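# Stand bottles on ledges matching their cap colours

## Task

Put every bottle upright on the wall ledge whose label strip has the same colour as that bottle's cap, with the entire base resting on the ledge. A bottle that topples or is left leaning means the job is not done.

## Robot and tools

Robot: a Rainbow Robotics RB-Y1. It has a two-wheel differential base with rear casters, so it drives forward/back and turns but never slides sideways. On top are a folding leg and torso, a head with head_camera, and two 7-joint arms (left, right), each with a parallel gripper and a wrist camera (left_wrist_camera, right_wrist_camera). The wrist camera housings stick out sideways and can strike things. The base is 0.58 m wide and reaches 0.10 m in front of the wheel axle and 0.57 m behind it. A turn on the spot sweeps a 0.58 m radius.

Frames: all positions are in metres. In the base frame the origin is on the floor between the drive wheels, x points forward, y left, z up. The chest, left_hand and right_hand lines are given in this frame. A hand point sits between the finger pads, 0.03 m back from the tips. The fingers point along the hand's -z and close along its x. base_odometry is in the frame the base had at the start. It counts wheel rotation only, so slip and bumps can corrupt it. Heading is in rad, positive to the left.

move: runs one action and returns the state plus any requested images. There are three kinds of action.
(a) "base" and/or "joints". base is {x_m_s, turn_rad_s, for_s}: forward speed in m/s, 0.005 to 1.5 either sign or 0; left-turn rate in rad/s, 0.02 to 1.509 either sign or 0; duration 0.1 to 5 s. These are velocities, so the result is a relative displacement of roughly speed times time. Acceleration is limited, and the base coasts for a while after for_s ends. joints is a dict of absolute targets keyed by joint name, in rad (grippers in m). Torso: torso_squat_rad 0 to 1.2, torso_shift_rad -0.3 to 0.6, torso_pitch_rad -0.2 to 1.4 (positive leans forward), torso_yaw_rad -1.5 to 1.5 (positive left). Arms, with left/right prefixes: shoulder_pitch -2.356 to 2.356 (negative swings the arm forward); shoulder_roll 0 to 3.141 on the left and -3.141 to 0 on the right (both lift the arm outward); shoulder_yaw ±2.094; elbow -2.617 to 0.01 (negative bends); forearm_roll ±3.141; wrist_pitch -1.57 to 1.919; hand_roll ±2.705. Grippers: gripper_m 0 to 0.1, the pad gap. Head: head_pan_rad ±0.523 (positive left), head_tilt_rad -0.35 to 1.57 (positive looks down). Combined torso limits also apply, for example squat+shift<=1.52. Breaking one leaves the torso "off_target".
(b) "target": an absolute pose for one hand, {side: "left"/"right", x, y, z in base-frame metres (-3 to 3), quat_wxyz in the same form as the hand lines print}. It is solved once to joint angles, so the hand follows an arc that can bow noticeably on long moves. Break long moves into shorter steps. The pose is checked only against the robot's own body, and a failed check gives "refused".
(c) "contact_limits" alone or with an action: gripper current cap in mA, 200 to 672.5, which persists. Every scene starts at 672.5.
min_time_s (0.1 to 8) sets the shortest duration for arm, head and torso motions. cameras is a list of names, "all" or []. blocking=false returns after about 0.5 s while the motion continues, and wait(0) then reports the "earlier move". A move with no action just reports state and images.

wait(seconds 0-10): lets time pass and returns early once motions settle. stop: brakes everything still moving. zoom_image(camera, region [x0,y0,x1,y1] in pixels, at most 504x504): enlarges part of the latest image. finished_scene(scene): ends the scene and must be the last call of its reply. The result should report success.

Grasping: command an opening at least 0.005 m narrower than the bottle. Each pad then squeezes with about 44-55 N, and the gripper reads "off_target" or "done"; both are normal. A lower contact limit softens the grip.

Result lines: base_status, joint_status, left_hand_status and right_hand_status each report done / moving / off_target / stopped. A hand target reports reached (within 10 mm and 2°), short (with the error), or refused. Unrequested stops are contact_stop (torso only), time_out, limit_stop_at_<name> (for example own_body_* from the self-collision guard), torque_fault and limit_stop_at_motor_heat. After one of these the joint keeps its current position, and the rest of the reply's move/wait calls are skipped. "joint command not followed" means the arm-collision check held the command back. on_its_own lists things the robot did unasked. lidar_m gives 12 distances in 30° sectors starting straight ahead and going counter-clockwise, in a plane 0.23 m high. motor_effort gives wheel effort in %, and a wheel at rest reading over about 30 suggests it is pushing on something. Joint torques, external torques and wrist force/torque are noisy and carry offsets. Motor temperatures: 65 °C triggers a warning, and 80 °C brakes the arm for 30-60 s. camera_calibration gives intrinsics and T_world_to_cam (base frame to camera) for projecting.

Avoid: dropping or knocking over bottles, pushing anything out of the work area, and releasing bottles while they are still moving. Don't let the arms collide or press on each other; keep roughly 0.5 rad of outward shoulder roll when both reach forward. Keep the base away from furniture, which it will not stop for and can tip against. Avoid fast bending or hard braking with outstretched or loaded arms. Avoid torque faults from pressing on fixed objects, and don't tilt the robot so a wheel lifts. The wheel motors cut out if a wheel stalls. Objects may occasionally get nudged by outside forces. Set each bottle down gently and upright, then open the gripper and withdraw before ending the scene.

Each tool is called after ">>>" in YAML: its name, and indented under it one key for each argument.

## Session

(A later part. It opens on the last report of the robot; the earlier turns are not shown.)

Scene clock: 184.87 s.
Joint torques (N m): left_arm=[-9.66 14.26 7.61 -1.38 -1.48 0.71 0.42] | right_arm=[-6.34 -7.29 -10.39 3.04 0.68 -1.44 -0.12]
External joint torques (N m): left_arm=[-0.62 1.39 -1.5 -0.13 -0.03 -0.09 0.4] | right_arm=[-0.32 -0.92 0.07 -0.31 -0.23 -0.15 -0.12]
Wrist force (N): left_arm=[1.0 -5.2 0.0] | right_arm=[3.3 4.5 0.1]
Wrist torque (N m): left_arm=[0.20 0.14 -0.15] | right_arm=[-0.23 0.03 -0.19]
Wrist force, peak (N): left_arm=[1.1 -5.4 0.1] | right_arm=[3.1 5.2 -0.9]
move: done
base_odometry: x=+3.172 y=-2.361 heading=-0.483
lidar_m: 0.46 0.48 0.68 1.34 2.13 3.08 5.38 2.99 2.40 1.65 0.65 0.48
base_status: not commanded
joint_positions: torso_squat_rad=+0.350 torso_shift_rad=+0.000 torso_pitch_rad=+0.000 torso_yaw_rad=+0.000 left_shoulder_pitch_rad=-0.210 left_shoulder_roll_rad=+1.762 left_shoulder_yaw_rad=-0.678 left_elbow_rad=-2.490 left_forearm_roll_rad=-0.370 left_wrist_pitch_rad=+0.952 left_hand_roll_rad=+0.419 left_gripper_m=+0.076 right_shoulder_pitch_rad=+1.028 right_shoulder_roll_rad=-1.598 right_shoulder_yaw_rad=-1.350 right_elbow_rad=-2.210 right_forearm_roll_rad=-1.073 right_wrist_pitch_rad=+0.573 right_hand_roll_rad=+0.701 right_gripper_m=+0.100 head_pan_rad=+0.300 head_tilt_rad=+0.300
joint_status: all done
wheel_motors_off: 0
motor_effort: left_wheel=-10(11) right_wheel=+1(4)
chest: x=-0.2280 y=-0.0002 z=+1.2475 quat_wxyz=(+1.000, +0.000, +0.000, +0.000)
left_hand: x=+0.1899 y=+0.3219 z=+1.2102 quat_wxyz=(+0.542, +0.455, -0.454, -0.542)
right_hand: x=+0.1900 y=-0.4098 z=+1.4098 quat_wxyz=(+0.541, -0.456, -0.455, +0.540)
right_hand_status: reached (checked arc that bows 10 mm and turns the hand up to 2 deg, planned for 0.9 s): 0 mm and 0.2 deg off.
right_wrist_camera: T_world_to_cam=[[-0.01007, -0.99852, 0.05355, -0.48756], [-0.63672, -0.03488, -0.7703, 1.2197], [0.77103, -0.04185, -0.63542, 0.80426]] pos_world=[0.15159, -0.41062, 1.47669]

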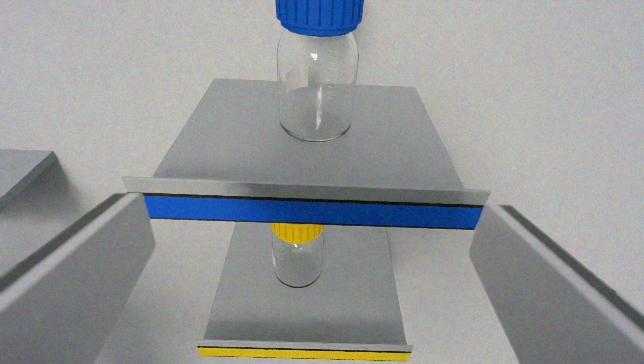

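>>> move:
  target: {"side": "left", "x": 0.265, "y": 0.317, "z": 1.205, "quat_wxyz": [0.5417, 0.4545, -0.4545, -0.5417]}
  min_time_s: 0.8

>>> move:
  joints: {"left_gripper_m": 0.1}
  cameras: ["left_wrist_camera"]

>>> move:
  target: {"side": "left", "x": 0.305, "y": 0.317, "z": 1.202, "quat_wxyz": [0.5417, 0.4545, -0.4545, -0.5417]}
  min_time_s: 0.6

>>> move:
  target: {"side": "left", "x": 0.345, "y": 0.317, "z": 1.20, "quat_wxyz": [0.5417, 0.4545, -0.4545, -0.5417]}
  min_time_s: 0.6
  cameras: ["left_wrist_camera", "head_camera"]

Scene clock: 194.77 s.
Joint torques (N m): left_arm=[-13.23 14.14 9.72 -1.4 -1.42 0.14 0.28] | right_arm=[-6.75 -7.92 -9.43 2.96 0.93 -1.4 -0.27]
External joint torques (N m): left_arm=[-0.53 1.12 -1.5 0.41 -0.02 -0.05 0.27] | right_arm=[-0.73 -1.55 1.02 -0.4 0.02 -0.1 -0.26]
Wrist force (N): left_arm=[0.9 -4.9 0.0] | right_arm=[3.4 4.1 -0.3]
Wrist torque (N m): left_arm=[0.17 0.11 -0.03] | right_arm=[-0.26 0.07 -0.21]
Wrist force, peak (N): left_arm=[0.7 -5.6 0.0] | right_arm=[3.3 5.5 -0.2]
move: done
base_odometry: x=+3.172 y=-2.361 heading=-0.483
lidar_m: 0.46 0.48 0.69 1.34 2.12 3.07 5.38 3.00 2.39 1.65 0.64 0.48
base_status: not commanded
joint_positions: torso_squat_rad=+0.350 torso_shift_rad=+0.000 torso_pitch_rad=+0.000 torso_yaw_rad=+0.000 left_shoulder_pitch_rad=-0.416 left_shoulder_roll_rad=+1.470 left_shoulder_yaw_rad=-0.681 left_elbow_rad=-2.211 left_forearm_roll_rad=-0.170 left_wrist_pitch_rad=+0.831 left_hand_roll_rad=+0.104 left_gripper_m=+0.076 right_shoulder_pitch_rad=+1.028 right_shoulder_roll_rad=-1.598 right_shoulder_yaw_rad=-1.350 right_elbow_rad=-2.210 right_forearm_roll_rad=-1.073 right_wrist_pitch_rad=+0.573 right_hand_roll_rad=+0.701 right_gripper_m=+0.100 head_pan_rad=+0.300 head_tilt_rad=+0.300
joint_status: all done
wheel_motors_off: 0
motor_effort: left_wheel=-10(10) right_wheel=+3(4)
chest: x=-0.2280 y=-0.0002 z=+1.2475 quat_wxyz=(+1.000, +0.000, +0.000, +0.000)
left_hand: x=+0.2646 y=+0.3167 z=+1.2053 quat_wxyz=(+0.541, +0.454, -0.456, -0.542)
left_hand_status: reached (checked arc that bows 7 mm and turns the hand up to 1 deg, planned for 0.8 s): 1 mm and 0.2 deg off.
right_hand: x=+0.1901 y=-0.4098 z=+1.4098 quat_wxyz=(+0.541, -0.456, -0.455, +0.540)
pictures: none

Scene clock: 195.50 s.
Joint torques (N m): left_arm=[-13.08 13.96 9.87 -1.44 -1.38 0.13 0.32] | right_arm=[-6.94 -7.35 -10.38 3.02 0.79 -1.46 -0.3]
External joint torques (N m): left_arm=[-0.38 0.93 -1.35 0.37 0.03 -0.06 0.31] | right_arm=[-0.91 -0.97 0.07 -0.33 -0.12 -0.17 -0.29]
Wrist force (N): left_arm=[0.9 -5.0 0.0] | right_arm=[3.0 4.3 -0.3]
Wrist torque (N m): left_arm=[0.19 0.11 -0.03] | right_arm=[-0.25 0.03 -0.21]
Wrist force, peak (N): left_arm=[0.9 -5.4 0.1] | right_arm=[3.3 5.0 -0.8]
move: done
base_odometry: x=+3.172 y=-2.361 heading=-0.483
lidar_m: 0.46 0.49 0.68 1.34 2.13 3.08 5.38 2.99 2.39 1.65 0.64 0.48
base_status: not commanded
joint_positions: torso_squat_rad=+0.350 torso_shift_rad=+0.000 torso_pitch_rad=+0.000 torso_yaw_rad=+0.000 left_shoulder_pitch_rad=-0.416 left_shoulder_roll_rad=+1.470 left_shoulder_yaw_rad=-0.681 left_elbow_rad=-2.211 left_forearm_roll_rad=-0.170 left_wrist_pitch_rad=+0.831 left_hand_roll_rad=+0.104 left_gripper_m=+0.100 right_shoulder_pitch_rad=+1.028 right_shoulder_roll_rad=-1.598 right_shoulder_yaw_rad=-1.350 right_elbow_rad=-2.210 right_forearm_roll_rad=-1.073 right_wrist_pitch_rad=+0.573 right_hand_roll_rad=+0.701 right_gripper_m=+0.100 head_pan_rad=+0.300 head_tilt_rad=+0.300
joint_status: all done
wheel_motors_off: 0
motor_effort: left_wheel=-10(10) right_wheel=+3(4)
chest: x=-0.2280 y=-0.0002 z=+1.2475 quat_wxyz=(+1.000, +0.000, +0.000, +0.000)
left_hand: x=+0.2646 y=+0.3167 z=+1.2053 quat_wxyz=(+0.541, +0.454, -0.456, -0.542)
right_hand: x=+0.1901 y=-0.4098 z=+1.4098 quat_wxyz=(+0.541, -0.456, -0.455, +0.540)
left_wrist_camera: T_world_to_cam=[[-0.03937, -0.99922, 0.00188, 0.32352], [-0.61204, 0.02263, -0.7905, 1.13485], [0.78985, -0.03228, -0.61246, 0.61366]] pos_world=[0.22262, 0.31739, 1.27233]

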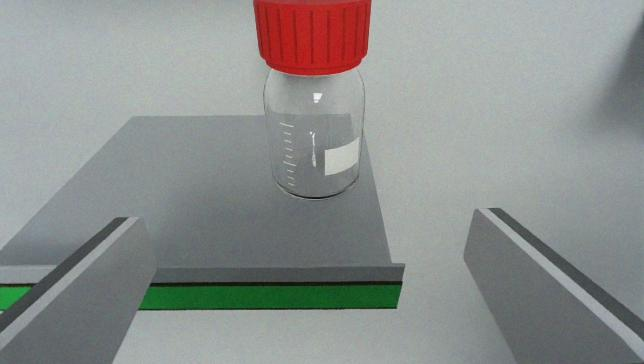

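Scene clock: 196.43 s.
Joint torques (N m): left_arm=[-15.4 13.93 10.12 -1.63 -1.32 0.01 0.1] | right_arm=[-6.67 -7.22 -9.85 3.05 0.75 -1.38 -0.26]
External joint torques (N m): left_arm=[-0.62 0.96 -1.74 0.47 -0.01 0.04 0.09] | right_arm=[-0.64 -0.85 0.6 -0.31 -0.16 -0.09 -0.25]
Wrist force (N): left_arm=[0.9 -4.9 0.0] | right_arm=[3.4 4.5 -0.3]
Wrist torque (N m): left_arm=[0.17 0.13 -0.03] | right_arm=[-0.27 0.10 -0.21]
Wrist force, peak (N): left_arm=[0.9 -5.9 0.5] | right_arm=[3.8 4.5 -1.0]
move: done
base_odometry: x=+3.172 y=-2.361 heading=-0.483
lidar_m: 0.46 0.49 0.69 1.34 2.12 3.07 5.38 2.99 2.39 1.65 0.65 0.48
base_status: not commanded
joint_positions: torso_squat_rad=+0.350 torso_shift_rad=+0.000 torso_pitch_rad=+0.000 torso_yaw_rad=+0.000 left_shoulder_pitch_rad=-0.523 left_shoulder_roll_rad=+1.350 left_shoulder_yaw_rad=-0.708 left_elbow_rad=-2.041 left_forearm_roll_rad=-0.106 left_wrist_pitch_rad=+0.769 left_hand_roll_rad=-0.007 left_gripper_m=+0.100 right_shoulder_pitch_rad=+1.028 right_shoulder_roll_rad=-1.598 right_shoulder_yaw_rad=-1.350 right_elbow_rad=-2.210 right_forearm_roll_rad=-1.073 right_wrist_pitch_rad=+0.573 right_hand_roll_rad=+0.701 right_gripper_m=+0.100 head_pan_rad=+0.300 head_tilt_rad=+0.300
joint_status: all done
wheel_motors_off: 0
motor_effort: left_wheel=-10(10) right_wheel=+3(4)
chest: x=-0.2280 y=-0.0002 z=+1.2475 quat_wxyz=(+1.000, +0.000, +0.000, +0.000)
left_hand: x=+0.3044 y=+0.3168 z=+1.2026 quat_wxyz=(+0.541, +0.455, -0.455, -0.541)
left_hand_status: reached (checked arc that bows 6 mm and turns the hand up to 1 deg, planned for 0.6 s): 1 mm and 0.1 deg off.
right_hand: x=+0.1901 y=-0.4098 z=+1.4098 quat_wxyz=(+0.541, -0.456, -0.455, +0.540)
pictures: none

Scene clock: 197.53 s.
Joint torques (N m): left_arm=[-17.17 13.49 10.25 -1.76 -1.1 -0.29 0.23] | right_arm=[-6.84 -7.15 -9.73 3.08 1.01 -1.21 -0.14]
External joint torques (N m): left_arm=[-0.26 0.63 -1.91 0.62 0.09 -0.07 0.21] | right_arm=[-0.82 -0.78 0.72 -0.27 0.1 0.08 -0.14]
Wrist force (N): left_arm=[1.3 -5.2 -0.2] | right_arm=[3.2 4.1 -1.2]
Wrist torque (N m): left_arm=[0.20 0.16 -0.05] | right_arm=[-0.26 0.09 -0.22]
Wrist force, peak (N): left_arm=[2.1 -5.7 -0.3] | right_arm=[4.2 4.6 -0.1]
move: done
base_odometry: x=+3.172 y=-2.361 heading=-0.483
lidar_m: 0.46 0.49 0.68 1.34 2.12 3.08 5.38 2.99 2.38 1.65 0.65 0.48
base_status: not commanded
joint_positions: torso_squat_rad=+0.350 torso_shift_rad=+0.000 torso_pitch_rad=+0.000 torso_yaw_rad=+0.000 left_shoulder_pitch_rad=-0.628 left_shoulder_roll_rad=+1.240 left_shoulder_yaw_rad=-0.736 left_elbow_rad=-1.855 left_forearm_roll_rad=-0.055 left_wrist_pitch_rad=+0.697 left_hand_roll_rad=-0.101 left_gripper_m=+0.100 right_shoulder_pitch_rad=+1.028 right_shoulder_roll_rad=-1.598 right_shoulder_yaw_rad=-1.350 right_elbow_rad=-2.210 right_forearm_roll_rad=-1.073 right_wrist_pitch_rad=+0.573 right_hand_roll_rad=+0.701 right_gripper_m=+0.100 head_pan_rad=+0.300 head_tilt_rad=+0.300
joint_status: all done
wheel_motors_off: 0
motor_effort: left_wheel=-10(10) right_wheel=+3(4)
chest: x=-0.2280 y=-0.0002 z=+1.2475 quat_wxyz=(+1.000, +0.000, +0.000, +0.000)
left_hand: x=+0.3443 y=+0.3169 z=+1.2007 quat_wxyz=(+0.541, +0.455, -0.455, -0.541)
left_hand_status: reached (checked arc that bows 8 mm and turns the hand up to 1 deg, planned for 0.6 s): 1 mm and 0.1 deg off.
right_hand: x=+0.1901 y=-0.4097 z=+1.4098 quat_wxyz=(+0.541, -0.456, -0.455, +0.540)
pictures: head_camera, left_wrist_camera
head_camera: T_world_to_cam=[[0.26748, -0.9633, 0.0224, 0.02714], [-0.24444, -0.09033, -0.96545, 1.40564], [0.93204, 0.25276, -0.25963, 0.51096]] pos_world=[-0.1399, 0.02396, 1.48912]
left_wrist_camera: T_world_to_cam=[[-0.03626, -0.99934, 0.00149, 0.32626], [-0.61188, 0.02102, -0.79067, 1.18067], [0.79012, -0.02958, -0.61224, 0.54668]] pos_world=[0.30232, 0.3174, 1.26773]

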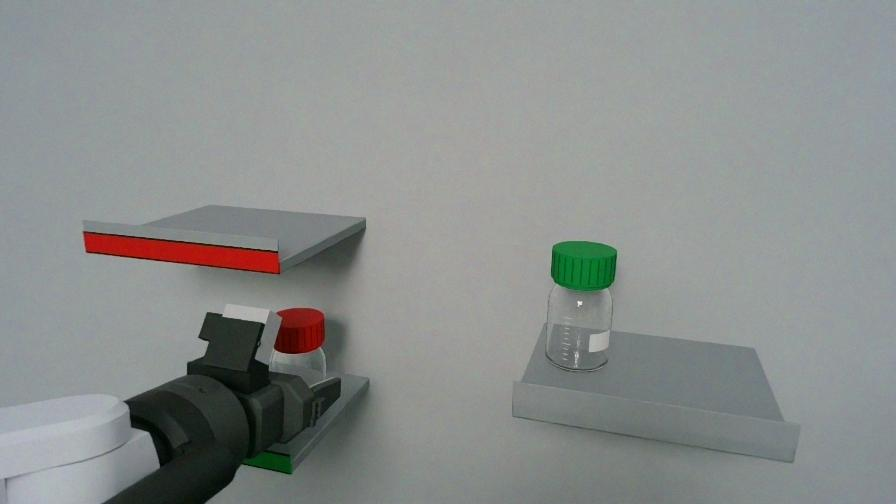

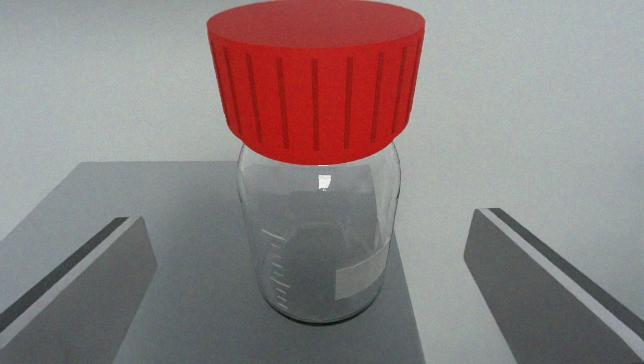

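>>> move:
  target: {"side": "left", "x": 0.366, "y": 0.316, "z": 1.198, "quat_wxyz": [0.5417, 0.4545, -0.4545, -0.5417]}
  min_time_s: 0.4

>>> move:
  target: {"side": "left", "x": 0.387, "y": 0.315, "z": 1.195, "quat_wxyz": [0.5417, 0.4545, -0.4545, -0.5417]}
  min_time_s: 0.4

>>> move:
  joints: {"left_gripper_m": 0.046}
  cameras: ["left_wrist_camera", "head_camera"]

Scene clock: 199.53 s.
Joint torques (N m): left_arm=[-19.15 13.83 10.35 -1.99 -1.02 -0.36 0.2] | right_arm=[-6.77 -7.59 -9.79 3.11 0.94 -1.35 -0.03]
External joint torques (N m): left_arm=[-1.06 1.09 -1.81 0.55 0.1 -0.06 0.19] | right_arm=[-0.75 -1.21 0.66 -0.25 0.03 -0.05 -0.02]
Wrist force (N): left_arm=[1.3 -5.1 0.1] | right_arm=[3.6 4.0 -0.5]
Wrist torque (N m): left_arm=[0.19 0.16 -0.04] | right_arm=[-0.18 0.04 -0.25]
Wrist force, peak (N): left_arm=[1.1 -5.4 -0.1] | right_arm=[3.6 4.8 -0.5]
move: done
base_odometry: x=+3.172 y=-2.361 heading=-0.483
lidar_m: 0.46 0.49 0.68 1.34 2.13 3.07 5.37 3.00 2.40 1.66 0.65 0.48
base_status: not commanded
joint_positions: torso_squat_rad=+0.350 torso_shift_rad=+0.000 torso_pitch_rad=+0.000 torso_yaw_rad=+0.000 left_shoulder_pitch_rad=-0.685 left_shoulder_roll_rad=+1.179 left_shoulder_yaw_rad=-0.755 left_elbow_rad=-1.746 left_forearm_roll_rad=-0.034 left_wrist_pitch_rad=+0.656 left_hand_roll_rad=-0.144 left_gripper_m=+0.100 right_shoulder_pitch_rad=+1.028 right_shoulder_roll_rad=-1.598 right_shoulder_yaw_rad=-1.350 right_elbow_rad=-2.210 right_forearm_roll_rad=-1.073 right_wrist_pitch_rad=+0.573 right_hand_roll_rad=+0.701 right_gripper_m=+0.100 head_pan_rad=+0.300 head_tilt_rad=+0.300
joint_status: all done
wheel_motors_off: 0
motor_effort: left_wheel=-10(11) right_wheel=+3(4)
chest: x=-0.2280 y=-0.0002 z=+1.2475 quat_wxyz=(+1.000, +0.000, +0.000, +0.000)
left_hand: x=+0.3659 y=+0.3160 z=+1.1985 quat_wxyz=(+0.542, +0.455, -0.455, -0.541)
left_hand_status: reached (checked arc that bows 5 mm and turns the hand up to 1 deg, planned for 0.4 s): 0 mm and 0.1 deg off.
right_hand: x=+0.1900 y=-0.4097 z=+1.4098 quat_wxyz=(+0.541, -0.456, -0.455, +0.540)
pictures: none

Scene clock: 200.77 s.
Joint torques (N m): left_arm=[-20.31 13.55 10.08 -2.26 -0.87 -0.32 0.08] | right_arm=[-6.5 -7.4 -9.87 3.06 0.66 -1.25 -0.06]
External joint torques (N m): left_arm=[-1.08 0.93 -1.94 0.46 0.16 0.06 0.07] | right_arm=[-0.47 -1.02 0.58 -0.3 -0.25 0.05 -0.06]
Wrist force (N): left_arm=[1.3 -4.9 0.1] | right_arm=[3.5 3.7 -0.4]
Wrist torque (N m): left_arm=[0.17 0.17 -0.03] | right_arm=[-0.21 0.11 -0.19]
Wrist force, peak (N): left_arm=[0.0 -5.8 -0.3] | right_arm=[2.8 5.2 -0.4]
move: done
base_odometry: x=+3.172 y=-2.361 heading=-0.483
lidar_m: 0.46 0.49 0.69 1.34 2.13 3.07 5.37 2.99 2.39 1.66 0.65 0.47
base_status: not commanded
joint_positions: torso_squat_rad=+0.350 torso_shift_rad=+0.000 torso_pitch_rad=+0.000 torso_yaw_rad=+0.000 left_shoulder_pitch_rad=-0.738 left_shoulder_roll_rad=+1.118 left_shoulder_yaw_rad=-0.773 left_elbow_rad=-1.632 left_forearm_roll_rad=-0.021 left_wrist_pitch_rad=+0.610 left_hand_roll_rad=-0.180 left_gripper_m=+0.100 right_shoulder_pitch_rad=+1.028 right_shoulder_roll_rad=-1.598 right_shoulder_yaw_rad=-1.350 right_elbow_rad=-2.210 right_forearm_roll_rad=-1.073 right_wrist_pitch_rad=+0.573 right_hand_roll_rad=+0.701 right_gripper_m=+0.100 head_pan_rad=+0.300 head_tilt_rad=+0.300
joint_status: all done
wheel_motors_off: 0
motor_effort: left_wheel=-10(11) right_wheel=+3(4)
chest: x=-0.2280 y=-0.0002 z=+1.2475 quat_wxyz=(+1.000, +0.000, +0.000, +0.000)
left_hand: x=+0.3869 y=+0.3150 z=+1.1955 quat_wxyz=(+0.542, +0.455, -0.455, -0.541)
left_hand_status: reached (checked arc that bows 5 mm and turns the hand up to 1 deg, planned for 0.4 s): 1 mm and 0.1 deg off.
right_hand: x=+0.1900 y=-0.4097 z=+1.4098 quat_wxyz=(+0.541, -0.456, -0.455, +0.540)
pictures: none

Scene clock: 201.87 s.
Joint torques (N m): left_arm=[-20.18 13.89 9.96 -2.23 -0.99 -0.28 0.1] | right_arm=[-6.81 -6.88 -9.95 2.93 0.7 -1.25 -0.09]
External joint torques (N m): left_arm=[-0.95 1.28 -2.07 0.5 0.04 0.1 0.09] | right_arm=[-0.78 -0.51 0.5 -0.43 -0.21 0.04 -0.08]
Wrist force (N): left_arm=[1.0 -5.2 0.2] | right_arm=[3.0 4.2 -0.2]
Wrist torque (N m): left_arm=[0.18 0.18 -0.02] | right_arm=[-0.23 0.03 -0.19]
Wrist force, peak (N): left_arm=[1.0 -5.6 -0.1] | right_arm=[3.7 4.9 -1.1]
move: off_target
base_odometry: x=+3.172 y=-2.361 heading=-0.483
lidar_m: 0.46 0.49 0.69 1.34 2.13 3.08 5.37 2.99 2.39 1.66 0.64 0.48
base_status: not commanded
joint_positions: torso_squat_rad=+0.350 torso_shift_rad=+0.000 torso_pitch_rad=+0.000 torso_yaw_rad=+0.000 left_shoulder_pitch_rad=-0.738 left_shoulder_roll_rad=+1.118 left_shoulder_yaw_rad=-0.773 left_elbow_rad=-1.632 left_forearm_roll_rad=-0.021 left_wrist_pitch_rad=+0.610 left_hand_roll_rad=-0.180 left_gripper_m=+0.055 right_shoulder_pitch_rad=+1.028 right_shoulder_roll_rad=-1.598 right_shoulder_yaw_rad=-1.350 right_elbow_rad=-2.210 right_forearm_roll_rad=-1.073 right_wrist_pitch_rad=+0.573 right_hand_roll_rad=+0.701 right_gripper_m=+0.100 head_pan_rad=+0.300 head_tilt_rad=+0.300
joint_status: left_gripper_m off_target (ended at +0.055, target +0.046)
wheel_motors_off: 0
motor_effort: left_wheel=-10(11) right_wheel=+3(4)
chest: x=-0.2280 y=-0.0002 z=+1.2475 quat_wxyz=(+1.000, +0.000, +0.000, +0.000)
left_hand: x=+0.3869 y=+0.3150 z=+1.1955 quat_wxyz=(+0.542, +0.455, -0.455, -0.541)
right_hand: x=+0.1900 y=-0.4097 z=+1.4098 quat_wxyz=(+0.541, -0.456, -0.455, +0.540)
pictures: head_camera, left_wrist_camera
head_camera: T_world_to_cam=[[0.26748, -0.9633, 0.02243, 0.0271], [-0.24443, -0.09035, -0.96545, 1.40564], [0.93204, 0.25276, -0.25963, 0.51096]] pos_world=[-0.1399, 0.02396, 1.48912]
left_wrist_camera: T_world_to_cam=[[-0.0361, -0.99935, 0.00141, 0.32607], [-0.61257, 0.02101, -0.79014, 1.20229], [0.78959, -0.02938, -0.61293, 0.51069]] pos_world=[0.34502, 0.3156, 1.26253]

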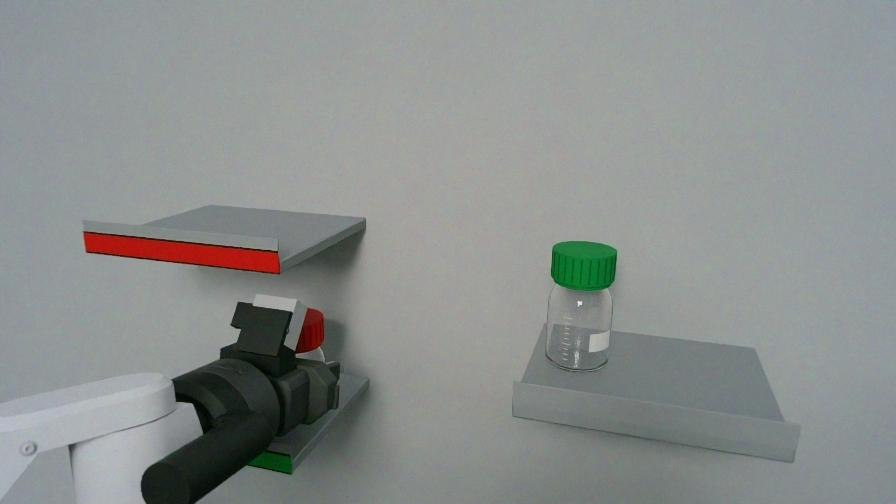

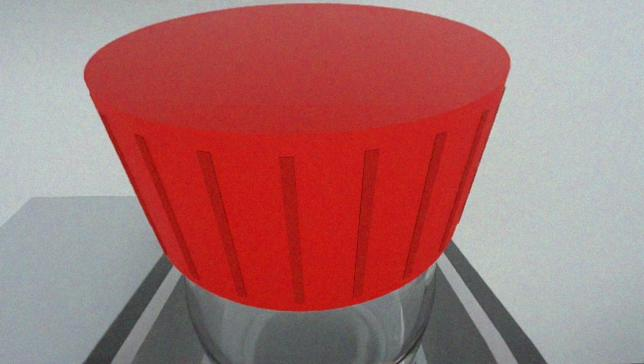

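>>> move:
  target: {"side": "left", "x": 0.383, "y": 0.315, "z": 1.216, "quat_wxyz": [0.5417, 0.4545, -0.4545, -0.5417]}
  min_time_s: 0.6

>>> move:
  target: {"side": "left", "x": 0.355, "y": 0.315, "z": 1.225, "quat_wxyz": [0.5417, 0.4545, -0.4545, -0.5417]}
  min_time_s: 0.5

>>> move:
  target: {"side": "left", "x": 0.325, "y": 0.315, "z": 1.23, "quat_wxyz": [0.5417, 0.4545, -0.4545, -0.5417]}
  min_time_s: 0.5

>>> move:
  target: {"side": "left", "x": 0.29, "y": 0.315, "z": 1.235, "quat_wxyz": [0.5417, 0.4545, -0.4545, -0.5417]}
  min_time_s: 0.5

>>> move:
  target: {"side": "left", "x": 0.215, "y": 0.33, "z": 1.26, "quat_wxyz": [0.5417, 0.4545, -0.4545, -0.5417]}
  min_time_s: 0.7
  cameras: ["left_wrist_camera"]

Scene clock: 204.13 s.
Joint torques (N m): left_arm=[-20.97 14.54 10.95 -3.24 -1.36 -0.27 -0.03] | right_arm=[-6.74 -7.29 -10.35 2.88 1.01 -1.42 -0.15]
External joint torques (N m): left_arm=[-1.91 1.92 -1.27 -0.97 -0.29 0.17 -0.04] | right_arm=[-0.72 -0.92 0.1 -0.48 0.1 -0.12 -0.14]
Wrist force (N): left_arm=[1.0 -6.7 -0.5] | right_arm=[3.9 4.7 0.2]
Wrist torque (N m): left_arm=[0.19 0.12 -0.04] | right_arm=[-0.26 0.16 -0.25]
Wrist force, peak (N): left_arm=[1.3 -7.1 -0.1] | right_arm=[4.0 4.6 -0.7]
move: done
base_odometry: x=+3.172 y=-2.361 heading=-0.483
lidar_m: 0.46 0.49 0.68 1.34 2.13 3.07 5.38 2.99 2.39 1.66 0.64 0.48
base_status: not commanded
joint_positions: torso_squat_rad=+0.350 torso_shift_rad=+0.000 torso_pitch_rad=+0.000 torso_yaw_rad=+0.000 left_shoulder_pitch_rad=-0.769 left_shoulder_roll_rad=+1.164 left_shoulder_yaw_rad=-0.775 left_elbow_rad=-1.677 left_forearm_roll_rad=+0.051 left_wrist_pitch_rad=+0.639 left_hand_roll_rad=-0.207 left_gripper_m=+0.055 right_shoulder_pitch_rad=+1.028 right_shoulder_roll_rad=-1.598 right_shoulder_yaw_rad=-1.350 right_elbow_rad=-2.210 right_forearm_roll_rad=-1.073 right_wrist_pitch_rad=+0.573 right_hand_roll_rad=+0.701 right_gripper_m=+0.100 head_pan_rad=+0.300 head_tilt_rad=+0.300
joint_status: all done
wheel_motors_off: 0
motor_effort: left_wheel=-10(11) right_wheel=+2(4)
chest: x=-0.2280 y=-0.0002 z=+1.2475 quat_wxyz=(+1.000, +0.000, +0.000, +0.000)
left_hand: x=+0.3831 y=+0.3151 z=+1.2161 quat_wxyz=(+0.542, +0.455, -0.455, -0.541)
left_hand_status: reached (checked arc that bows 1 mm and turns the hand up to 0 deg, planned for 0.6 s): 0 mm and 0.0 deg off.
right_hand: x=+0.1900 y=-0.4097 z=+1.4098 quat_wxyz=(+0.541, -0.456, -0.455, +0.540)
pictures: none

Scene clock: 205.13 s.
Joint torques (N m): left_arm=[-18.8 14.2 14.55 -2.64 -1.39 -0.58 0.34] | right_arm=[-7.1 -7.19 -10.04 3.26 0.67 -1.22 -0.16]
External joint torques (N m): left_arm=[-1.24 1.49 2.23 -0.76 -0.2 -0.23 0.33] | right_arm=[-1.07 -0.82 0.41 -0.1 -0.24 0.08 -0.15]
Wrist force (N): left_arm=[1.2 -6.5 -0.4] | right_arm=[3.2 4.6 -0.3]
Wrist torque (N m): left_arm=[0.16 0.14 -0.16] | right_arm=[-0.25 0.05 -0.21]
Wrist force, peak (N): left_arm=[0.4 -7.1 -0.7] | right_arm=[4.4 4.8 -0.4]
move: done
base_odometry: x=+3.172 y=-2.361 heading=-0.483
lidar_m: 0.46 0.48 0.68 1.34 2.13 3.08 5.38 2.99 2.39 1.65 0.64 0.48
base_status: not commanded
joint_positions: torso_squat_rad=+0.350 torso_shift_rad=+0.000 torso_pitch_rad=+0.000 torso_yaw_rad=+0.000 left_shoulder_pitch_rad=-0.713 left_shoulder_roll_rad=+1.253 left_shoulder_yaw_rad=-0.751 left_elbow_rad=-1.830 left_forearm_roll_rad=+0.052 left_wrist_pitch_rad=+0.702 left_hand_roll_rad=-0.163 left_gripper_m=+0.055 right_shoulder_pitch_rad=+1.028 right_shoulder_roll_rad=-1.598 right_shoulder_yaw_rad=-1.350 right_elbow_rad=-2.210 right_forearm_roll_rad=-1.073 right_wrist_pitch_rad=+0.573 right_hand_roll_rad=+0.701 right_gripper_m=+0.100 head_pan_rad=+0.300 head_tilt_rad=+0.300
joint_status: all done
wheel_motors_off: 0
motor_effort: left_wheel=-10(11) right_wheel=+4(4)
chest: x=-0.2280 y=-0.0002 z=+1.2475 quat_wxyz=(+1.000, +0.000, +0.000, +0.000)
left_hand: x=+0.3552 y=+0.3150 z=+1.2249 quat_wxyz=(+0.542, +0.454, -0.454, -0.542)
left_hand_status: reached (checked arc that bows 6 mm and turns the hand up to 1 deg, planned for 0.5 s): 0 mm and 0.0 deg off.
right_hand: x=+0.1901 y=-0.4097 z=+1.4098 quat_wxyz=(+0.541, -0.456, -0.455, +0.540)
pictures: none

Scene clock: 206.27 s.
Joint torques (N m): left_arm=[-17.41 14.56 14.16 -2.1 -1.63 -0.31 0.49] | right_arm=[-5.96 -7.09 -10.16 3.07 0.76 -1.27 0.08]
External joint torques (N m): left_arm=[-1.45 1.76 1.98 -0.58 -0.34 -0.09 0.48] | right_arm=[0.07 -0.71 0.29 -0.29 -0.15 0.03 0.09]
Wrist force (N): left_arm=[1.2 -6.4 -0.2] | right_arm=[3.4 4.4 -0.1]
Wrist torque (N m): left_arm=[0.17 0.14 -0.15] | right_arm=[-0.21 0.08 -0.19]
Wrist force, peak (N): left_arm=[0.8 -7.4 -0.6] | right_arm=[4.4 4.5 -0.1]
move: done
base_odometry: x=+3.172 y=-2.361 heading=-0.483
lidar_m: 0.46 0.48 0.69 1.34 2.13 3.07 5.38 2.99 2.39 1.65 0.65 0.48
base_status: not commanded
joint_positions: torso_squat_rad=+0.350 torso_shift_rad=+0.000 torso_pitch_rad=+0.000 torso_yaw_rad=+0.000 left_shoulder_pitch_rad=-0.645 left_shoulder_roll_rad=+1.343 left_shoulder_yaw_rad=-0.725 left_elbow_rad=-1.978 left_forearm_roll_rad=+0.032 left_wrist_pitch_rad=+0.758 left_hand_roll_rad=-0.099 left_gripper_m=+0.055 right_shoulder_pitch_rad=+1.028 right_shoulder_roll_rad=-1.598 right_shoulder_yaw_rad=-1.350 right_elbow_rad=-2.210 right_forearm_roll_rad=-1.073 right_wrist_pitch_rad=+0.573 right_hand_roll_rad=+0.701 right_gripper_m=+0.100 head_pan_rad=+0.300 head_tilt_rad=+0.300
joint_status: all done
wheel_motors_off: 0
motor_effort: left_wheel=-11(11) right_wheel=+3(3)
chest: x=-0.2280 y=-0.0002 z=+1.2475 quat_wxyz=(+1.000, +0.000, +0.000, +0.000)
left_hand: x=+0.3252 y=+0.3150 z=+1.2298 quat_wxyz=(+0.542, +0.454, -0.454, -0.542)
left_hand_status: reached (checked arc that bows 6 mm and turns the hand up to 1 deg, planned for 0.5 s): 0 mm and 0.1 deg off.
right_hand: x=+0.1901 y=-0.4097 z=+1.4098 quat_wxyz=(+0.541, -0.456, -0.455, +0.540)
pictures: none

Scene clock: 207.27 s.
Joint torques (N m): left_arm=[-15.27 14.21 13.74 -1.67 -1.76 -0.15 0.38] | right_arm=[-7.02 -7.16 -10.16 2.91 0.69 -1.39 -0.09]
External joint torques (N m): left_arm=[-1.18 1.35 1.99 -0.59 -0.38 -0.11 0.36] | right_arm=[-1 -0.79 0.29 -0.45 -0.22 -0.1 -0.08]
Wrist force (N): left_arm=[0.8 -6.6 -0.2] | right_arm=[3.0 4.6 -0.4]
Wrist torque (N m): left_arm=[0.18 0.09 -0.17] | right_arm=[-0.30 0.00 -0.18]
Wrist force, peak (N): left_arm=[0.7 -8.0 0.5] | right_arm=[4.0 4.4 -0.6]
move: done
base_odometry: x=+3.172 y=-2.361 heading=-0.483
lidar_m: 0.46 0.49 0.68 1.34 2.13 3.07 5.38 2.99 2.39 1.65 0.65 0.48
base_status: not commanded
joint_positions: torso_squat_rad=+0.350 torso_shift_rad=+0.000 torso_pitch_rad=+0.000 torso_yaw_rad=+0.000 left_shoulder_pitch_rad=-0.563 left_shoulder_roll_rad=+1.454 left_shoulder_yaw_rad=-0.695 left_elbow_rad=-2.137 left_forearm_roll_rad=+0.000 left_wrist_pitch_rad=+0.814 left_hand_roll_rad=-0.009 left_gripper_m=+0.055 right_shoulder_pitch_rad=+1.028 right_shoulder_roll_rad=-1.598 right_shoulder_yaw_rad=-1.350 right_elbow_rad=-2.210 right_forearm_roll_rad=-1.073 right_wrist_pitch_rad=+0.573 right_hand_roll_rad=+0.701 right_gripper_m=+0.100 head_pan_rad=+0.300 head_tilt_rad=+0.300
joint_status: all done
wheel_motors_off: 0
motor_effort: left_wheel=-10(11) right_wheel=+2(4)
chest: x=-0.2280 y=-0.0002 z=+1.2475 quat_wxyz=(+1.000, +0.000, +0.000, +0.000)
left_hand: x=+0.2904 y=+0.3148 z=+1.2348 quat_wxyz=(+0.542, +0.454, -0.454, -0.542)
left_hand_status: reached (checked arc that bows 6 mm and turns the hand up to 1 deg, planned for 0.5 s): 0 mm and 0.1 deg off.
right_hand: x=+0.1901 y=-0.4097 z=+1.4098 quat_wxyz=(+0.541, -0.456, -0.455, +0.540)
pictures: none

Scene clock: 208.33 s.
Joint torques (N m): left_arm=[-10.63 13.95 11.69 1.02 -1.44 0.94 0.05] | right_arm=[-6.55 -7.35 -9.57 3.26 0.94 -1.16 -0.04]
External joint torques (N m): left_arm=[-0.83 0.98 1.91 0.03 -0.11 0.21 0.04] | right_arm=[-0.52 -0.98 0.88 -0.1 0.03 0.13 -0.03]
Wrist force (N): left_arm=[0.7 -6.6 -0.2] | right_arm=[3.0 3.7 -0.2]
Wrist torque (N m): left_arm=[0.17 0.09 -0.15] | right_arm=[-0.19 0.04 -0.21]
Wrist force, peak (N): left_arm=[1.4 -8.1 0.8] | right_arm=[4.3 4.6 -0.1]
move: done
base_odometry: x=+3.172 y=-2.361 heading=-0.483
lidar_m: 0.46 0.49 0.69 1.34 2.12 3.08 5.37 3.00 2.40 1.65 0.65 0.49
base_status: not commanded
joint_positions: torso_squat_rad=+0.350 torso_shift_rad=+0.000 torso_pitch_rad=+0.000 torso_yaw_rad=+0.000 left_shoulder_pitch_rad=-0.370 left_shoulder_roll_rad=+1.859 left_shoulder_yaw_rad=-0.634 left_elbow_rad=-2.431 left_forearm_roll_rad=-0.130 left_wrist_pitch_rad=+0.837 left_hand_roll_rad=+0.376 left_gripper_m=+0.055 right_shoulder_pitch_rad=+1.028 right_shoulder_roll_rad=-1.598 right_shoulder_yaw_rad=-1.350 right_elbow_rad=-2.210 right_forearm_roll_rad=-1.073 right_wrist_pitch_rad=+0.573 right_hand_roll_rad=+0.701 right_gripper_m=+0.100 head_pan_rad=+0.300 head_tilt_rad=+0.300
joint_status: all done
wheel_motors_off: 0
motor_effort: left_wheel=-10(11) right_wheel=+3(4)
chest: x=-0.2280 y=-0.0002 z=+1.2475 quat_wxyz=(+1.000, +0.000, +0.000, +0.000)
left_hand: x=+0.2149 y=+0.3300 z=+1.2598 quat_wxyz=(+0.542, +0.454, -0.454, -0.542)
left_hand_status: reached (checked arc that bows 13 mm and turns the hand up to 2 deg, planned for 0.7 s): 0 mm and 0.1 deg off.
right_hand: x=+0.1901 y=-0.4097 z=+1.4098 quat_wxyz=(+0.541, -0.456, -0.455, +0.540)
left_wrist_camera: T_world_to_cam=[[-0.03549, -0.99937, 0.00065, 0.33558], [-0.61466, 0.02131, -0.78851, 1.14571], [0.788, -0.02838, -0.61503, 0.689]] pos_world=[0.1732, 0.3305, 1.32693]

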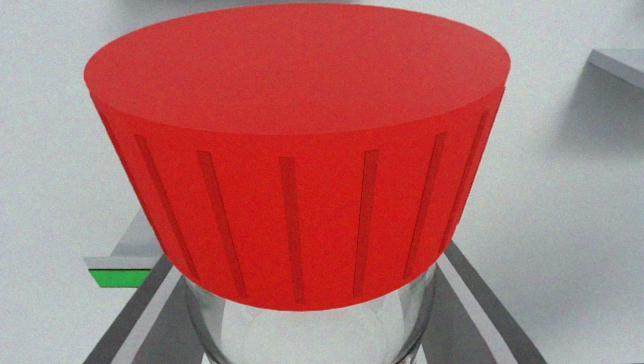

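>>> move:
  target: {"side": "left", "x": 0.19, "y": 0.38, "z": 1.42, "quat_wxyz": [0.5417, 0.4545, -0.4545, -0.5417]}
  min_time_s: 1.2

>>> move:
  target: {"side": "left", "x": 0.27, "y": 0.388, "z": 1.424, "quat_wxyz": [0.5417, 0.4545, -0.4545, -0.5417]}
  min_time_s: 0.8

>>> move:
  target: {"side": "left", "x": 0.325, "y": 0.388, "z": 1.424, "quat_wxyz": [0.5417, 0.4545, -0.4545, -0.5417]}
  min_time_s: 0.7

>>> move:
  target: {"side": "left", "x": 0.376, "y": 0.388, "z": 1.412, "quat_wxyz": [0.5417, 0.4545, -0.4545, -0.5417]}
  min_time_s: 0.7

>>> move:
  target: {"side": "left", "x": 0.378, "y": 0.388, "z": 1.394, "quat_wxyz": [0.5417, 0.4545, -0.4545, -0.5417]}
  min_time_s: 0.7

>>> move:
  target: {"side": "left", "x": 0.378, "y": 0.388, "z": 1.390, "quat_wxyz": [0.5417, 0.4545, -0.4545, -0.5417]}
  min_time_s: 0.4
  cameras: ["left_wrist_camera", "head_camera"]

Scene clock: 210.70 s.
Joint torques (N m): left_arm=[-6.56 11.61 6.32 8.23 -0.51 1.53 0.41] | right_arm=[-6.4 -7.3 -9.95 3.04 0.84 -1.32 -0.16]
External joint torques (N m): left_arm=[-0.52 0.94 -1.61 0.78 -0.16 0.3 0.4] | right_arm=[-0.37 -0.92 0.5 -0.32 -0.07 -0.02 -0.15]
Wrist force (N): left_arm=[1.1 -6.7 0.1] | right_arm=[3.3 4.5 -0.5]
Wrist torque (N m): left_arm=[0.16 0.13 -0.16] | right_arm=[-0.26 0.06 -0.21]
Wrist force, peak (N): left_arm=[1.7 -7.2 -0.1] | right_arm=[4.0 4.5 -1.2]
move: done
base_odometry: x=+3.172 y=-2.361 heading=-0.483
lidar_m: 0.46 0.49 0.68 1.34 2.13 3.07 5.37 2.99 2.39 1.65 0.64 0.48
base_status: not commanded
joint_positions: torso_squat_rad=+0.350 torso_shift_rad=+0.000 torso_pitch_rad=+0.000 torso_yaw_rad=+0.000 left_shoulder_pitch_rad=-0.639 left_shoulder_roll_rad=+2.476 left_shoulder_yaw_rad=-0.665 left_elbow_rad=-2.267 left_forearm_roll_rad=+0.112 left_wrist_pitch_rad=+0.254 left_hand_roll_rad=+0.667 left_gripper_m=+0.055 right_shoulder_pitch_rad=+1.028 right_shoulder_roll_rad=-1.598 right_shoulder_yaw_rad=-1.350 right_elbow_rad=-2.210 right_forearm_roll_rad=-1.073 right_wrist_pitch_rad=+0.573 right_hand_roll_rad=+0.701 right_gripper_m=+0.100 head_pan_rad=+0.300 head_tilt_rad=+0.300
joint_status: all done
wheel_motors_off: 0
motor_effort: left_wheel=-10(11) right_wheel=+3(4)
chest: x=-0.2280 y=-0.0002 z=+1.2475 quat_wxyz=(+1.000, +0.000, +0.000, +0.000)
left_hand: x=+0.1900 y=+0.3798 z=+1.4201 quat_wxyz=(+0.542, +0.455, -0.454, -0.542)
left_hand_status: reached (checked arc that bows 13 mm and turns the hand up to 4 deg, planned for 1.2 s): 0 mm and 0.0 deg off.
right_hand: x=+0.1901 y=-0.4097 z=+1.4098 quat_wxyz=(+0.541, -0.456, -0.455, +0.540)
pictures: none

Scene clock: 212.07 s.
Joint torques (N m): left_arm=[-13.03 14.03 10.01 7.99 -0.74 0.82 0.47] | right_arm=[-6.38 -7.42 -9.8 3.02 0.78 -1.2 0.01]
External joint torques (N m): left_arm=[-2.01 1.12 0.76 0.84 -0.33 0.06 0.45] | right_arm=[-0.36 -1.05 0.65 -0.34 -0.13 0.09 0.02]
Wrist force (N): left_arm=[1.0 -6.6 -0.3] | right_arm=[2.8 4.0 -0.5]
Wrist torque (N m): left_arm=[0.18 0.11 -0.03] | right_arm=[-0.19 0.08 -0.26]
Wrist force, peak (N): left_arm=[0.8 -7.8 -0.8] | right_arm=[3.8 4.6 -1.0]
move: done
base_odometry: x=+3.172 y=-2.361 heading=-0.483
lidar_m: 0.46 0.49 0.68 1.34 2.13 3.08 5.38 2.99 2.39 1.65 0.64 0.48
base_status: not commanded
joint_positions: torso_squat_rad=+0.350 torso_shift_rad=+0.000 torso_pitch_rad=+0.000 torso_yaw_rad=+0.000 left_shoulder_pitch_rad=-0.100 left_shoulder_roll_rad=+2.301 left_shoulder_yaw_rad=-0.132 left_elbow_rad=-1.969 left_forearm_roll_rad=+0.345 left_wrist_pitch_rad=+0.261 left_hand_roll_rad=+0.396 left_gripper_m=+0.055 right_shoulder_pitch_rad=+1.028 right_shoulder_roll_rad=-1.598 right_shoulder_yaw_rad=-1.350 right_elbow_rad=-2.210 right_forearm_roll_rad=-1.073 right_wrist_pitch_rad=+0.573 right_hand_roll_rad=+0.701 right_gripper_m=+0.100 head_pan_rad=+0.300 head_tilt_rad=+0.300
joint_status: all done
wheel_motors_off: 0
motor_effort: left_wheel=-10(10) right_wheel=+3(4)
chest: x=-0.2280 y=-0.0002 z=+1.2475 quat_wxyz=(+1.000, +0.000, +0.000, +0.000)
left_hand: x=+0.2702 y=+0.3876 z=+1.4238 quat_wxyz=(+0.541, +0.455, -0.456, -0.541)
left_hand_status: reached (checked arc that bows 13 mm and turns the hand up to 2 deg, planned for 0.8 s): 0 mm and 0.2 deg off.
right_hand: x=+0.1901 y=-0.4097 z=+1.4098 quat_wxyz=(+0.541, -0.456, -0.455, +0.540)
pictures: none

Scene clock: 213.63 s.
Joint torques (N m): left_arm=[-16.21 11.17 9.84 8.41 -0.55 0.99 0.45] | right_arm=[-6.57 -6.98 -10.08 3.21 0.73 -1.27 -0.22]
External joint torques (N m): left_arm=[-1.79 1.72 0.75 0.86 -0.24 0.11 0.44] | right_arm=[-0.54 -0.61 0.37 -0.15 -0.18 0.03 -0.21]
Wrist force (N): left_arm=[0.9 -6.7 -0.1] | right_arm=[3.5 4.4 -0.2]
Wrist torque (N m): left_arm=[0.18 0.12 -0.17] | right_arm=[-0.24 0.05 -0.21]
Wrist force, peak (N): left_arm=[0.7 -8.4 -0.6] | right_arm=[3.8 4.7 0.6]
move: done
base_odometry: x=+3.172 y=-2.361 heading=-0.483
lidar_m: 0.46 0.49 0.68 1.34 2.13 3.07 5.37 2.99 2.39 1.65 0.65 0.48
base_status: not commanded
joint_positions: torso_squat_rad=+0.350 torso_shift_rad=+0.000 torso_pitch_rad=+0.000 torso_yaw_rad=+0.000 left_shoulder_pitch_rad=+0.371 left_shoulder_roll_rad=+2.362 left_shoulder_yaw_rad=+0.277 left_elbow_rad=-1.738 left_forearm_roll_rad=+0.320 left_wrist_pitch_rad=+0.211 left_hand_roll_rad=+0.462 left_gripper_m=+0.055 right_shoulder_pitch_rad=+1.028 right_shoulder_roll_rad=-1.598 right_shoulder_yaw_rad=-1.350 right_elbow_rad=-2.210 right_forearm_roll_rad=-1.073 right_wrist_pitch_rad=+0.573 right_hand_roll_rad=+0.701 right_gripper_m=+0.100 head_pan_rad=+0.300 head_tilt_rad=+0.300
joint_status: all done
wheel_motors_off: 0
motor_effort: left_wheel=-10(11) right_wheel=+4(4)
chest: x=-0.2280 y=-0.0002 z=+1.2475 quat_wxyz=(+1.000, +0.000, +0.000, +0.000)
left_hand: x=+0.3245 y=+0.3881 z=+1.4238 quat_wxyz=(+0.542, +0.454, -0.454, -0.542)
left_hand_status: reached (checked arc that bows 15 mm and turns the hand up to 1 deg, planned for 0.8 s): 1 mm and 0.1 deg off.
right_hand: x=+0.1901 y=-0.4097 z=+1.4098 quat_wxyz=(+0.541, -0.456, -0.455, +0.540)
pictures: none

Scene clock: 214.70 s.
Joint torques (N m): left_arm=[-19.75 5.41 9.2 8.91 -0.38 1.23 0.24] | right_arm=[-6.45 -6.87 -10.22 3.07 0.85 -1.15 -0.33]
External joint torques (N m): left_arm=[-2.07 0.93 0.52 1.13 -0.16 0.1 0.23] | right_arm=[-0.42 -0.49 0.23 -0.29 -0.06 0.14 -0.32]
Wrist force (N): left_arm=[1.0 -6.8 0.0] | right_arm=[3.0 3.9 -0.2]
Wrist torque (N m): left_arm=[0.22 0.10 -0.14] | right_arm=[-0.20 0.06 -0.27]
Wrist force, peak (N): left_arm=[0.6 -7.9 -0.8] | right_arm=[3.3 5.5 -0.6]
move: done
base_odometry: x=+3.172 y=-2.361 heading=-0.483
lidar_m: 0.46 0.49 0.68 1.33 2.13 3.07 5.38 2.99 2.39 1.65 0.65 0.47
base_status: not commanded
joint_positions: torso_squat_rad=+0.350 torso_shift_rad=+0.000 torso_pitch_rad=+0.000 torso_yaw_rad=+0.000 left_shoulder_pitch_rad=+0.730 left_shoulder_roll_rad=+2.459 left_shoulder_yaw_rad=+0.558 left_elbow_rad=-1.504 left_forearm_roll_rad=+0.197 left_wrist_pitch_rad=+0.162 left_hand_roll_rad=+0.604 left_gripper_m=+0.055 right_shoulder_pitch_rad=+1.028 right_shoulder_roll_rad=-1.598 right_shoulder_yaw_rad=-1.350 right_elbow_rad=-2.210 right_forearm_roll_rad=-1.073 right_wrist_pitch_rad=+0.573 right_hand_roll_rad=+0.701 right_gripper_m=+0.100 head_pan_rad=+0.300 head_tilt_rad=+0.300
joint_status: all done
wheel_motors_off: 0
motor_effort: left_wheel=-10(11) right_wheel=+3(4)
chest: x=-0.2280 y=-0.0002 z=+1.2475 quat_wxyz=(+1.000, +0.000, +0.000, +0.000)
left_hand: x=+0.3759 y=+0.3881 z=+1.4119 quat_wxyz=(+0.542, +0.454, -0.454, -0.542)
left_hand_status: reached (checked arc that bows 14 mm and turns the hand up to 1 deg, planned for 0.7 s): 0 mm and 0.0 deg off.
right_hand: x=+0.1901 y=-0.4097 z=+1.4098 quat_wxyz=(+0.541, -0.456, -0.455, +0.540)
pictures: none

Scene clock: 215.73 s.
Joint torques (N m): left_arm=[-19.03 3.44 10.85 7.23 -0.65 1.43 0.47] | right_arm=[-6.6 -7.34 -9.83 2.88 0.76 -1.16 -0.15]
External joint torques (N m): left_arm=[-1.15 -0.06 1.76 -0.13 -0.37 0.29 0.46] | right_arm=[-0.57 -0.97 0.62 -0.48 -0.15 0.14 -0.14]
Wrist force (N): left_arm=[1.0 -6.4 -0.3] | right_arm=[2.7 4.3 -0.2]
Wrist torque (N m): left_arm=[0.16 0.13 -0.16] | right_arm=[-0.22 -0.02 -0.19]
Wrist force, peak (N): left_arm=[1.0 -6.9 -0.2] | right_arm=[3.6 5.0 0.6]
move: done
base_odometry: x=+3.172 y=-2.361 heading=-0.483
lidar_m: 0.46 0.49 0.68 1.34 2.13 3.08 5.38 2.99 2.39 1.65 0.65 0.48
base_status: not commanded
joint_positions: torso_squat_rad=+0.350 torso_shift_rad=+0.000 torso_pitch_rad=+0.000 torso_yaw_rad=+0.000 left_shoulder_pitch_rad=+0.815 left_shoulder_roll_rad=+2.433 left_shoulder_yaw_rad=+0.639 left_elbow_rad=-1.523 left_forearm_roll_rad=+0.142 left_wrist_pitch_rad=+0.202 left_hand_roll_rad=+0.613 left_gripper_m=+0.055 right_shoulder_pitch_rad=+1.028 right_shoulder_roll_rad=-1.598 right_shoulder_yaw_rad=-1.350 right_elbow_rad=-2.210 right_forearm_roll_rad=-1.073 right_wrist_pitch_rad=+0.573 right_hand_roll_rad=+0.701 right_gripper_m=+0.100 head_pan_rad=+0.300 head_tilt_rad=+0.300
joint_status: all done
wheel_motors_off: 0
motor_effort: left_wheel=-10(11) right_wheel=+4(4)
chest: x=-0.2280 y=-0.0002 z=+1.2475 quat_wxyz=(+1.000, +0.000, +0.000, +0.000)
left_hand: x=+0.3780 y=+0.3881 z=+1.3940 quat_wxyz=(+0.542, +0.455, -0.454, -0.542)
left_hand_status: reached (checked arc that bows 1 mm and turns the hand up to 0 deg, planned for 0.7 s): 0 mm and 0.1 deg off.
right_hand: x=+0.1901 y=-0.4097 z=+1.4098 quat_wxyz=(+0.541, -0.456, -0.455, +0.540)
pictures: none

Scene clock: 216.47 s.
Joint torques (N m): left_arm=[-18.84 2.66 11.37 7.08 -0.65 1.49 0.63] | right_arm=[-6.25 -7.41 -9.82 3.36 1.03 -1.25 -0.2]
External joint torques (N m): left_arm=[-0.94 -0.65 2.19 -0.18 -0.36 0.34 0.61] | right_arm=[-0.23 -1.04 0.63 0 0.12 0.04 -0.19]
Wrist force (N): left_arm=[1.1 -6.8 -0.3] | right_arm=[3.2 4.4 -0.2]
Wrist torque (N m): left_arm=[0.22 0.12 -0.15] | right_arm=[-0.23 0.09 -0.23]
Wrist force, peak (N): left_arm=[1.1 -7.2 -0.5] | right_arm=[3.5 4.9 0.0]
move: done
base_odometry: x=+3.172 y=-2.361 heading=-0.483
lidar_m: 0.46 0.49 0.69 1.34 2.14 3.08 5.38 3.00 2.39 1.65 0.64 0.48
base_status: not commanded
joint_positions: torso_squat_rad=+0.350 torso_shift_rad=+0.000 torso_pitch_rad=+0.000 torso_yaw_rad=+0.000 left_shoulder_pitch_rad=+0.833 left_shoulder_roll_rad=+2.427 left_shoulder_yaw_rad=+0.656 left_elbow_rad=-1.529 left_forearm_roll_rad=+0.129 left_wrist_pitch_rad=+0.211 left_hand_roll_rad=+0.616 left_gripper_m=+0.055 right_shoulder_pitch_rad=+1.028 right_shoulder_roll_rad=-1.598 right_shoulder_yaw_rad=-1.350 right_elbow_rad=-2.210 right_forearm_roll_rad=-1.073 right_wrist_pitch_rad=+0.573 right_hand_roll_rad=+0.701 right_gripper_m=+0.100 head_pan_rad=+0.300 head_tilt_rad=+0.300
joint_status: all done
wheel_motors_off: 0
motor_effort: left_wheel=-10(11) right_wheel=+3(4)
chest: x=-0.2280 y=-0.0002 z=+1.2475 quat_wxyz=(+1.000, +0.000, +0.000, +0.000)
left_hand: x=+0.3780 y=+0.3880 z=+1.3901 quat_wxyz=(+0.542, +0.455, -0.454, -0.542)
left_hand_status: reached (checked arc that bows 0 mm and turns the hand up to 0 deg, planned for 0.4 s): 0 mm and 0.1 deg off.
right_hand: x=+0.1901 y=-0.4097 z=+1.4098 quat_wxyz=(+0.541, -0.456, -0.455, +0.540)
pictures: head_camera, left_wrist_camera
head_camera: T_world_to_cam=[[0.26742, -0.96332, 0.02242, 0.02711], [-0.24456, -0.09036, -0.96541, 1.40557], [0.93203, 0.25268, -0.25976, 0.51114]] pos_world=[-0.1399, 0.02396, 1.48912]
left_wrist_camera: T_world_to_cam=[[-0.036, -0.99935, 0.00076, 0.39924], [-0.61391, 0.02152, -0.78908, 1.34785], [0.78855, -0.02888, -0.61429, 0.64135]] pos_world=[0.33611, 0.3885, 1.45723]

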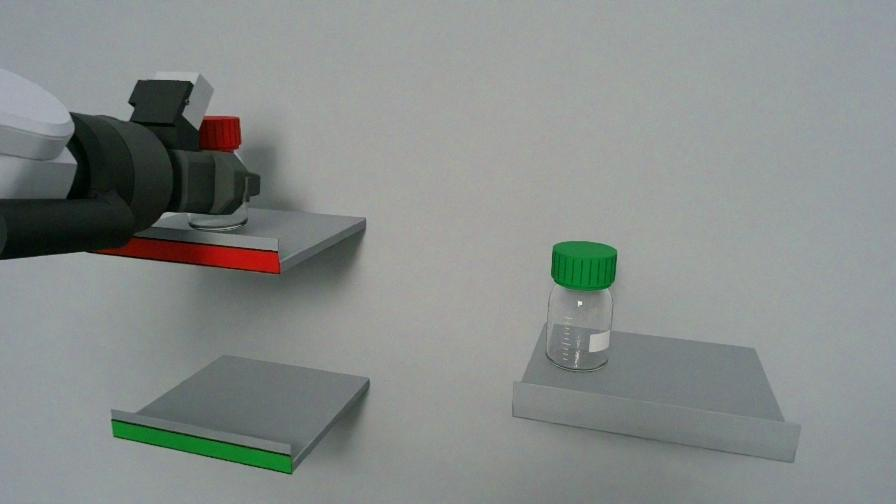

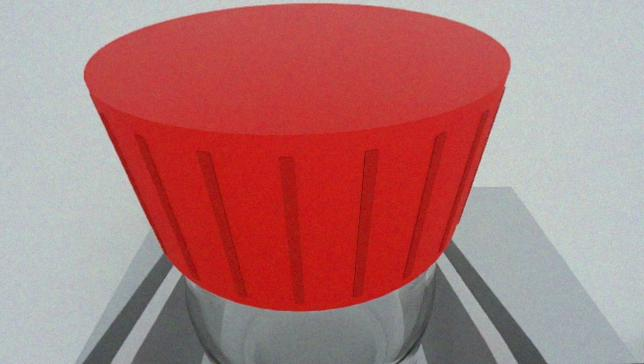

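>>> move:
  target: {"side": "left", "x": 0.378, "y": 0.388, "z": 1.387, "quat_wxyz": [0.5417, 0.4545, -0.4545, -0.5417]}
  min_time_s: 0.4

>>> move:
  target: {"side": "left", "x": 0.378, "y": 0.388, "z": 1.3845, "quat_wxyz": [0.5417, 0.4545, -0.4545, -0.5417]}
  min_time_s: 0.4

Scene clock: 217.43 s.
Joint torques (N m): left_arm=[-18.96 2.47 11.56 6.89 -0.65 1.49 0.67] | right_arm=[-6.03 -6.8 -9.76 2.98 0.83 -1.41 -0.1]
External joint torques (N m): left_arm=[-1.05 -0.67 2.31 -0.3 -0.34 0.34 0.66] | right_arm=[0 -0.42 0.7 -0.38 -0.08 -0.12 -0.09]
Wrist force (N): left_arm=[1.1 -6.6 -0.2] | right_arm=[3.2 3.9 -0.5]
Wrist torque (N m): left_arm=[0.18 0.13 -0.16] | right_arm=[-0.22 0.08 -0.25]
Wrist force, peak (N): left_arm=[0.9 -7.0 0.0] | right_arm=[3.1 4.8 -1.0]
move: done
base_odometry: x=+3.172 y=-2.361 heading=-0.483
lidar_m: 0.46 0.49 0.69 1.34 2.13 3.08 5.38 2.99 2.39 1.66 0.64 0.48
base_status: not commanded
joint_positions: torso_squat_rad=+0.350 torso_shift_rad=+0.000 torso_pitch_rad=+0.000 torso_yaw_rad=+0.000 left_shoulder_pitch_rad=+0.847 left_shoulder_roll_rad=+2.422 left_shoulder_yaw_rad=+0.669 left_elbow_rad=-1.534 left_forearm_roll_rad=+0.119 left_wrist_pitch_rad=+0.218 left_hand_roll_rad=+0.618 left_gripper_m=+0.055 right_shoulder_pitch_rad=+1.028 right_shoulder_roll_rad=-1.598 right_shoulder_yaw_rad=-1.350 right_elbow_rad=-2.210 right_forearm_roll_rad=-1.073 right_wrist_pitch_rad=+0.573 right_hand_roll_rad=+0.701 right_gripper_m=+0.100 head_pan_rad=+0.300 head_tilt_rad=+0.300
joint_status: all done
wheel_motors_off: 0
motor_effort: left_wheel=-10(10) right_wheel=+3(4)
chest: x=-0.2280 y=-0.0002 z=+1.2475 quat_wxyz=(+1.000, +0.000, +0.000, +0.000)
left_hand: x=+0.3780 y=+0.3880 z=+1.3870 quat_wxyz=(+0.542, +0.455, -0.454, -0.542)
left_hand_status: reached (checked arc that bows 0 mm and turns the hand up to 0 deg, planned for 0.4 s): 0 mm and 0.0 deg off.
right_hand: x=+0.1901 y=-0.4097 z=+1.4098 quat_wxyz=(+0.541, -0.456, -0.455, +0.540)
pictures: none

Scene clock: 218.17 s.
Joint torques (N m): left_arm=[-14.48 3.61 9.07 3.99 -0.43 0.22 0.52] | right_arm=[-6.38 -6.79 -9.71 2.97 0.91 -1.22 -0.19]
External joint torques (N m): left_arm=[3.44 0.6 -0.23 -3.14 -0.11 -0.93 0.5] | right_arm=[-0.36 -0.42 0.75 -0.39 0 0.08 -0.19]
Wrist force (N): left_arm=[-0.2 0.9 1.4] | right_arm=[2.6 4.3 -0.3]
Wrist torque (N m): left_arm=[0.10 0.13 -0.12] | right_arm=[-0.24 0.03 -0.23]
Wrist force, peak (N): left_arm=[0.9 -6.7 0.1] | right_arm=[4.2 5.1 -0.3]
move: done
base_odometry: x=+3.172 y=-2.361 heading=-0.483
lidar_m: 0.46 0.48 0.68 1.34 2.12 3.07 5.37 3.00 2.40 1.65 0.64 0.47
base_status: not commanded
joint_positions: torso_squat_rad=+0.350 torso_shift_rad=+0.000 torso_pitch_rad=+0.000 torso_yaw_rad=+0.000 left_shoulder_pitch_rad=+0.858 left_shoulder_roll_rad=+2.418 left_shoulder_yaw_rad=+0.680 left_elbow_rad=-1.537 left_forearm_roll_rad=+0.110 left_wrist_pitch_rad=+0.224 left_hand_roll_rad=+0.620 left_gripper_m=+0.055 right_shoulder_pitch_rad=+1.028 right_shoulder_roll_rad=-1.598 right_shoulder_yaw_rad=-1.350 right_elbow_rad=-2.210 right_forearm_roll_rad=-1.073 right_wrist_pitch_rad=+0.573 right_hand_roll_rad=+0.701 right_gripper_m=+0.100 head_pan_rad=+0.300 head_tilt_rad=+0.300
joint_status: all done
wheel_motors_off: 0
motor_effort: left_wheel=-10(11) right_wheel=+3(4)
chest: x=-0.2280 y=-0.0002 z=+1.2475 quat_wxyz=(+1.000, +0.000, +0.000, +0.000)
left_hand: x=+0.3781 y=+0.3880 z=+1.3857 quat_wxyz=(+0.541, +0.455, -0.455, -0.541)
left_hand_status: reached (checked arc that bows 0 mm and turns the hand up to 0 deg, planned for 0.4 s): 1 mm and 0.1 deg off.
right_hand: x=+0.1901 y=-0.4097 z=+1.4098 quat_wxyz=(+0.541, -0.456, -0.455, +0.540)
pictures: none


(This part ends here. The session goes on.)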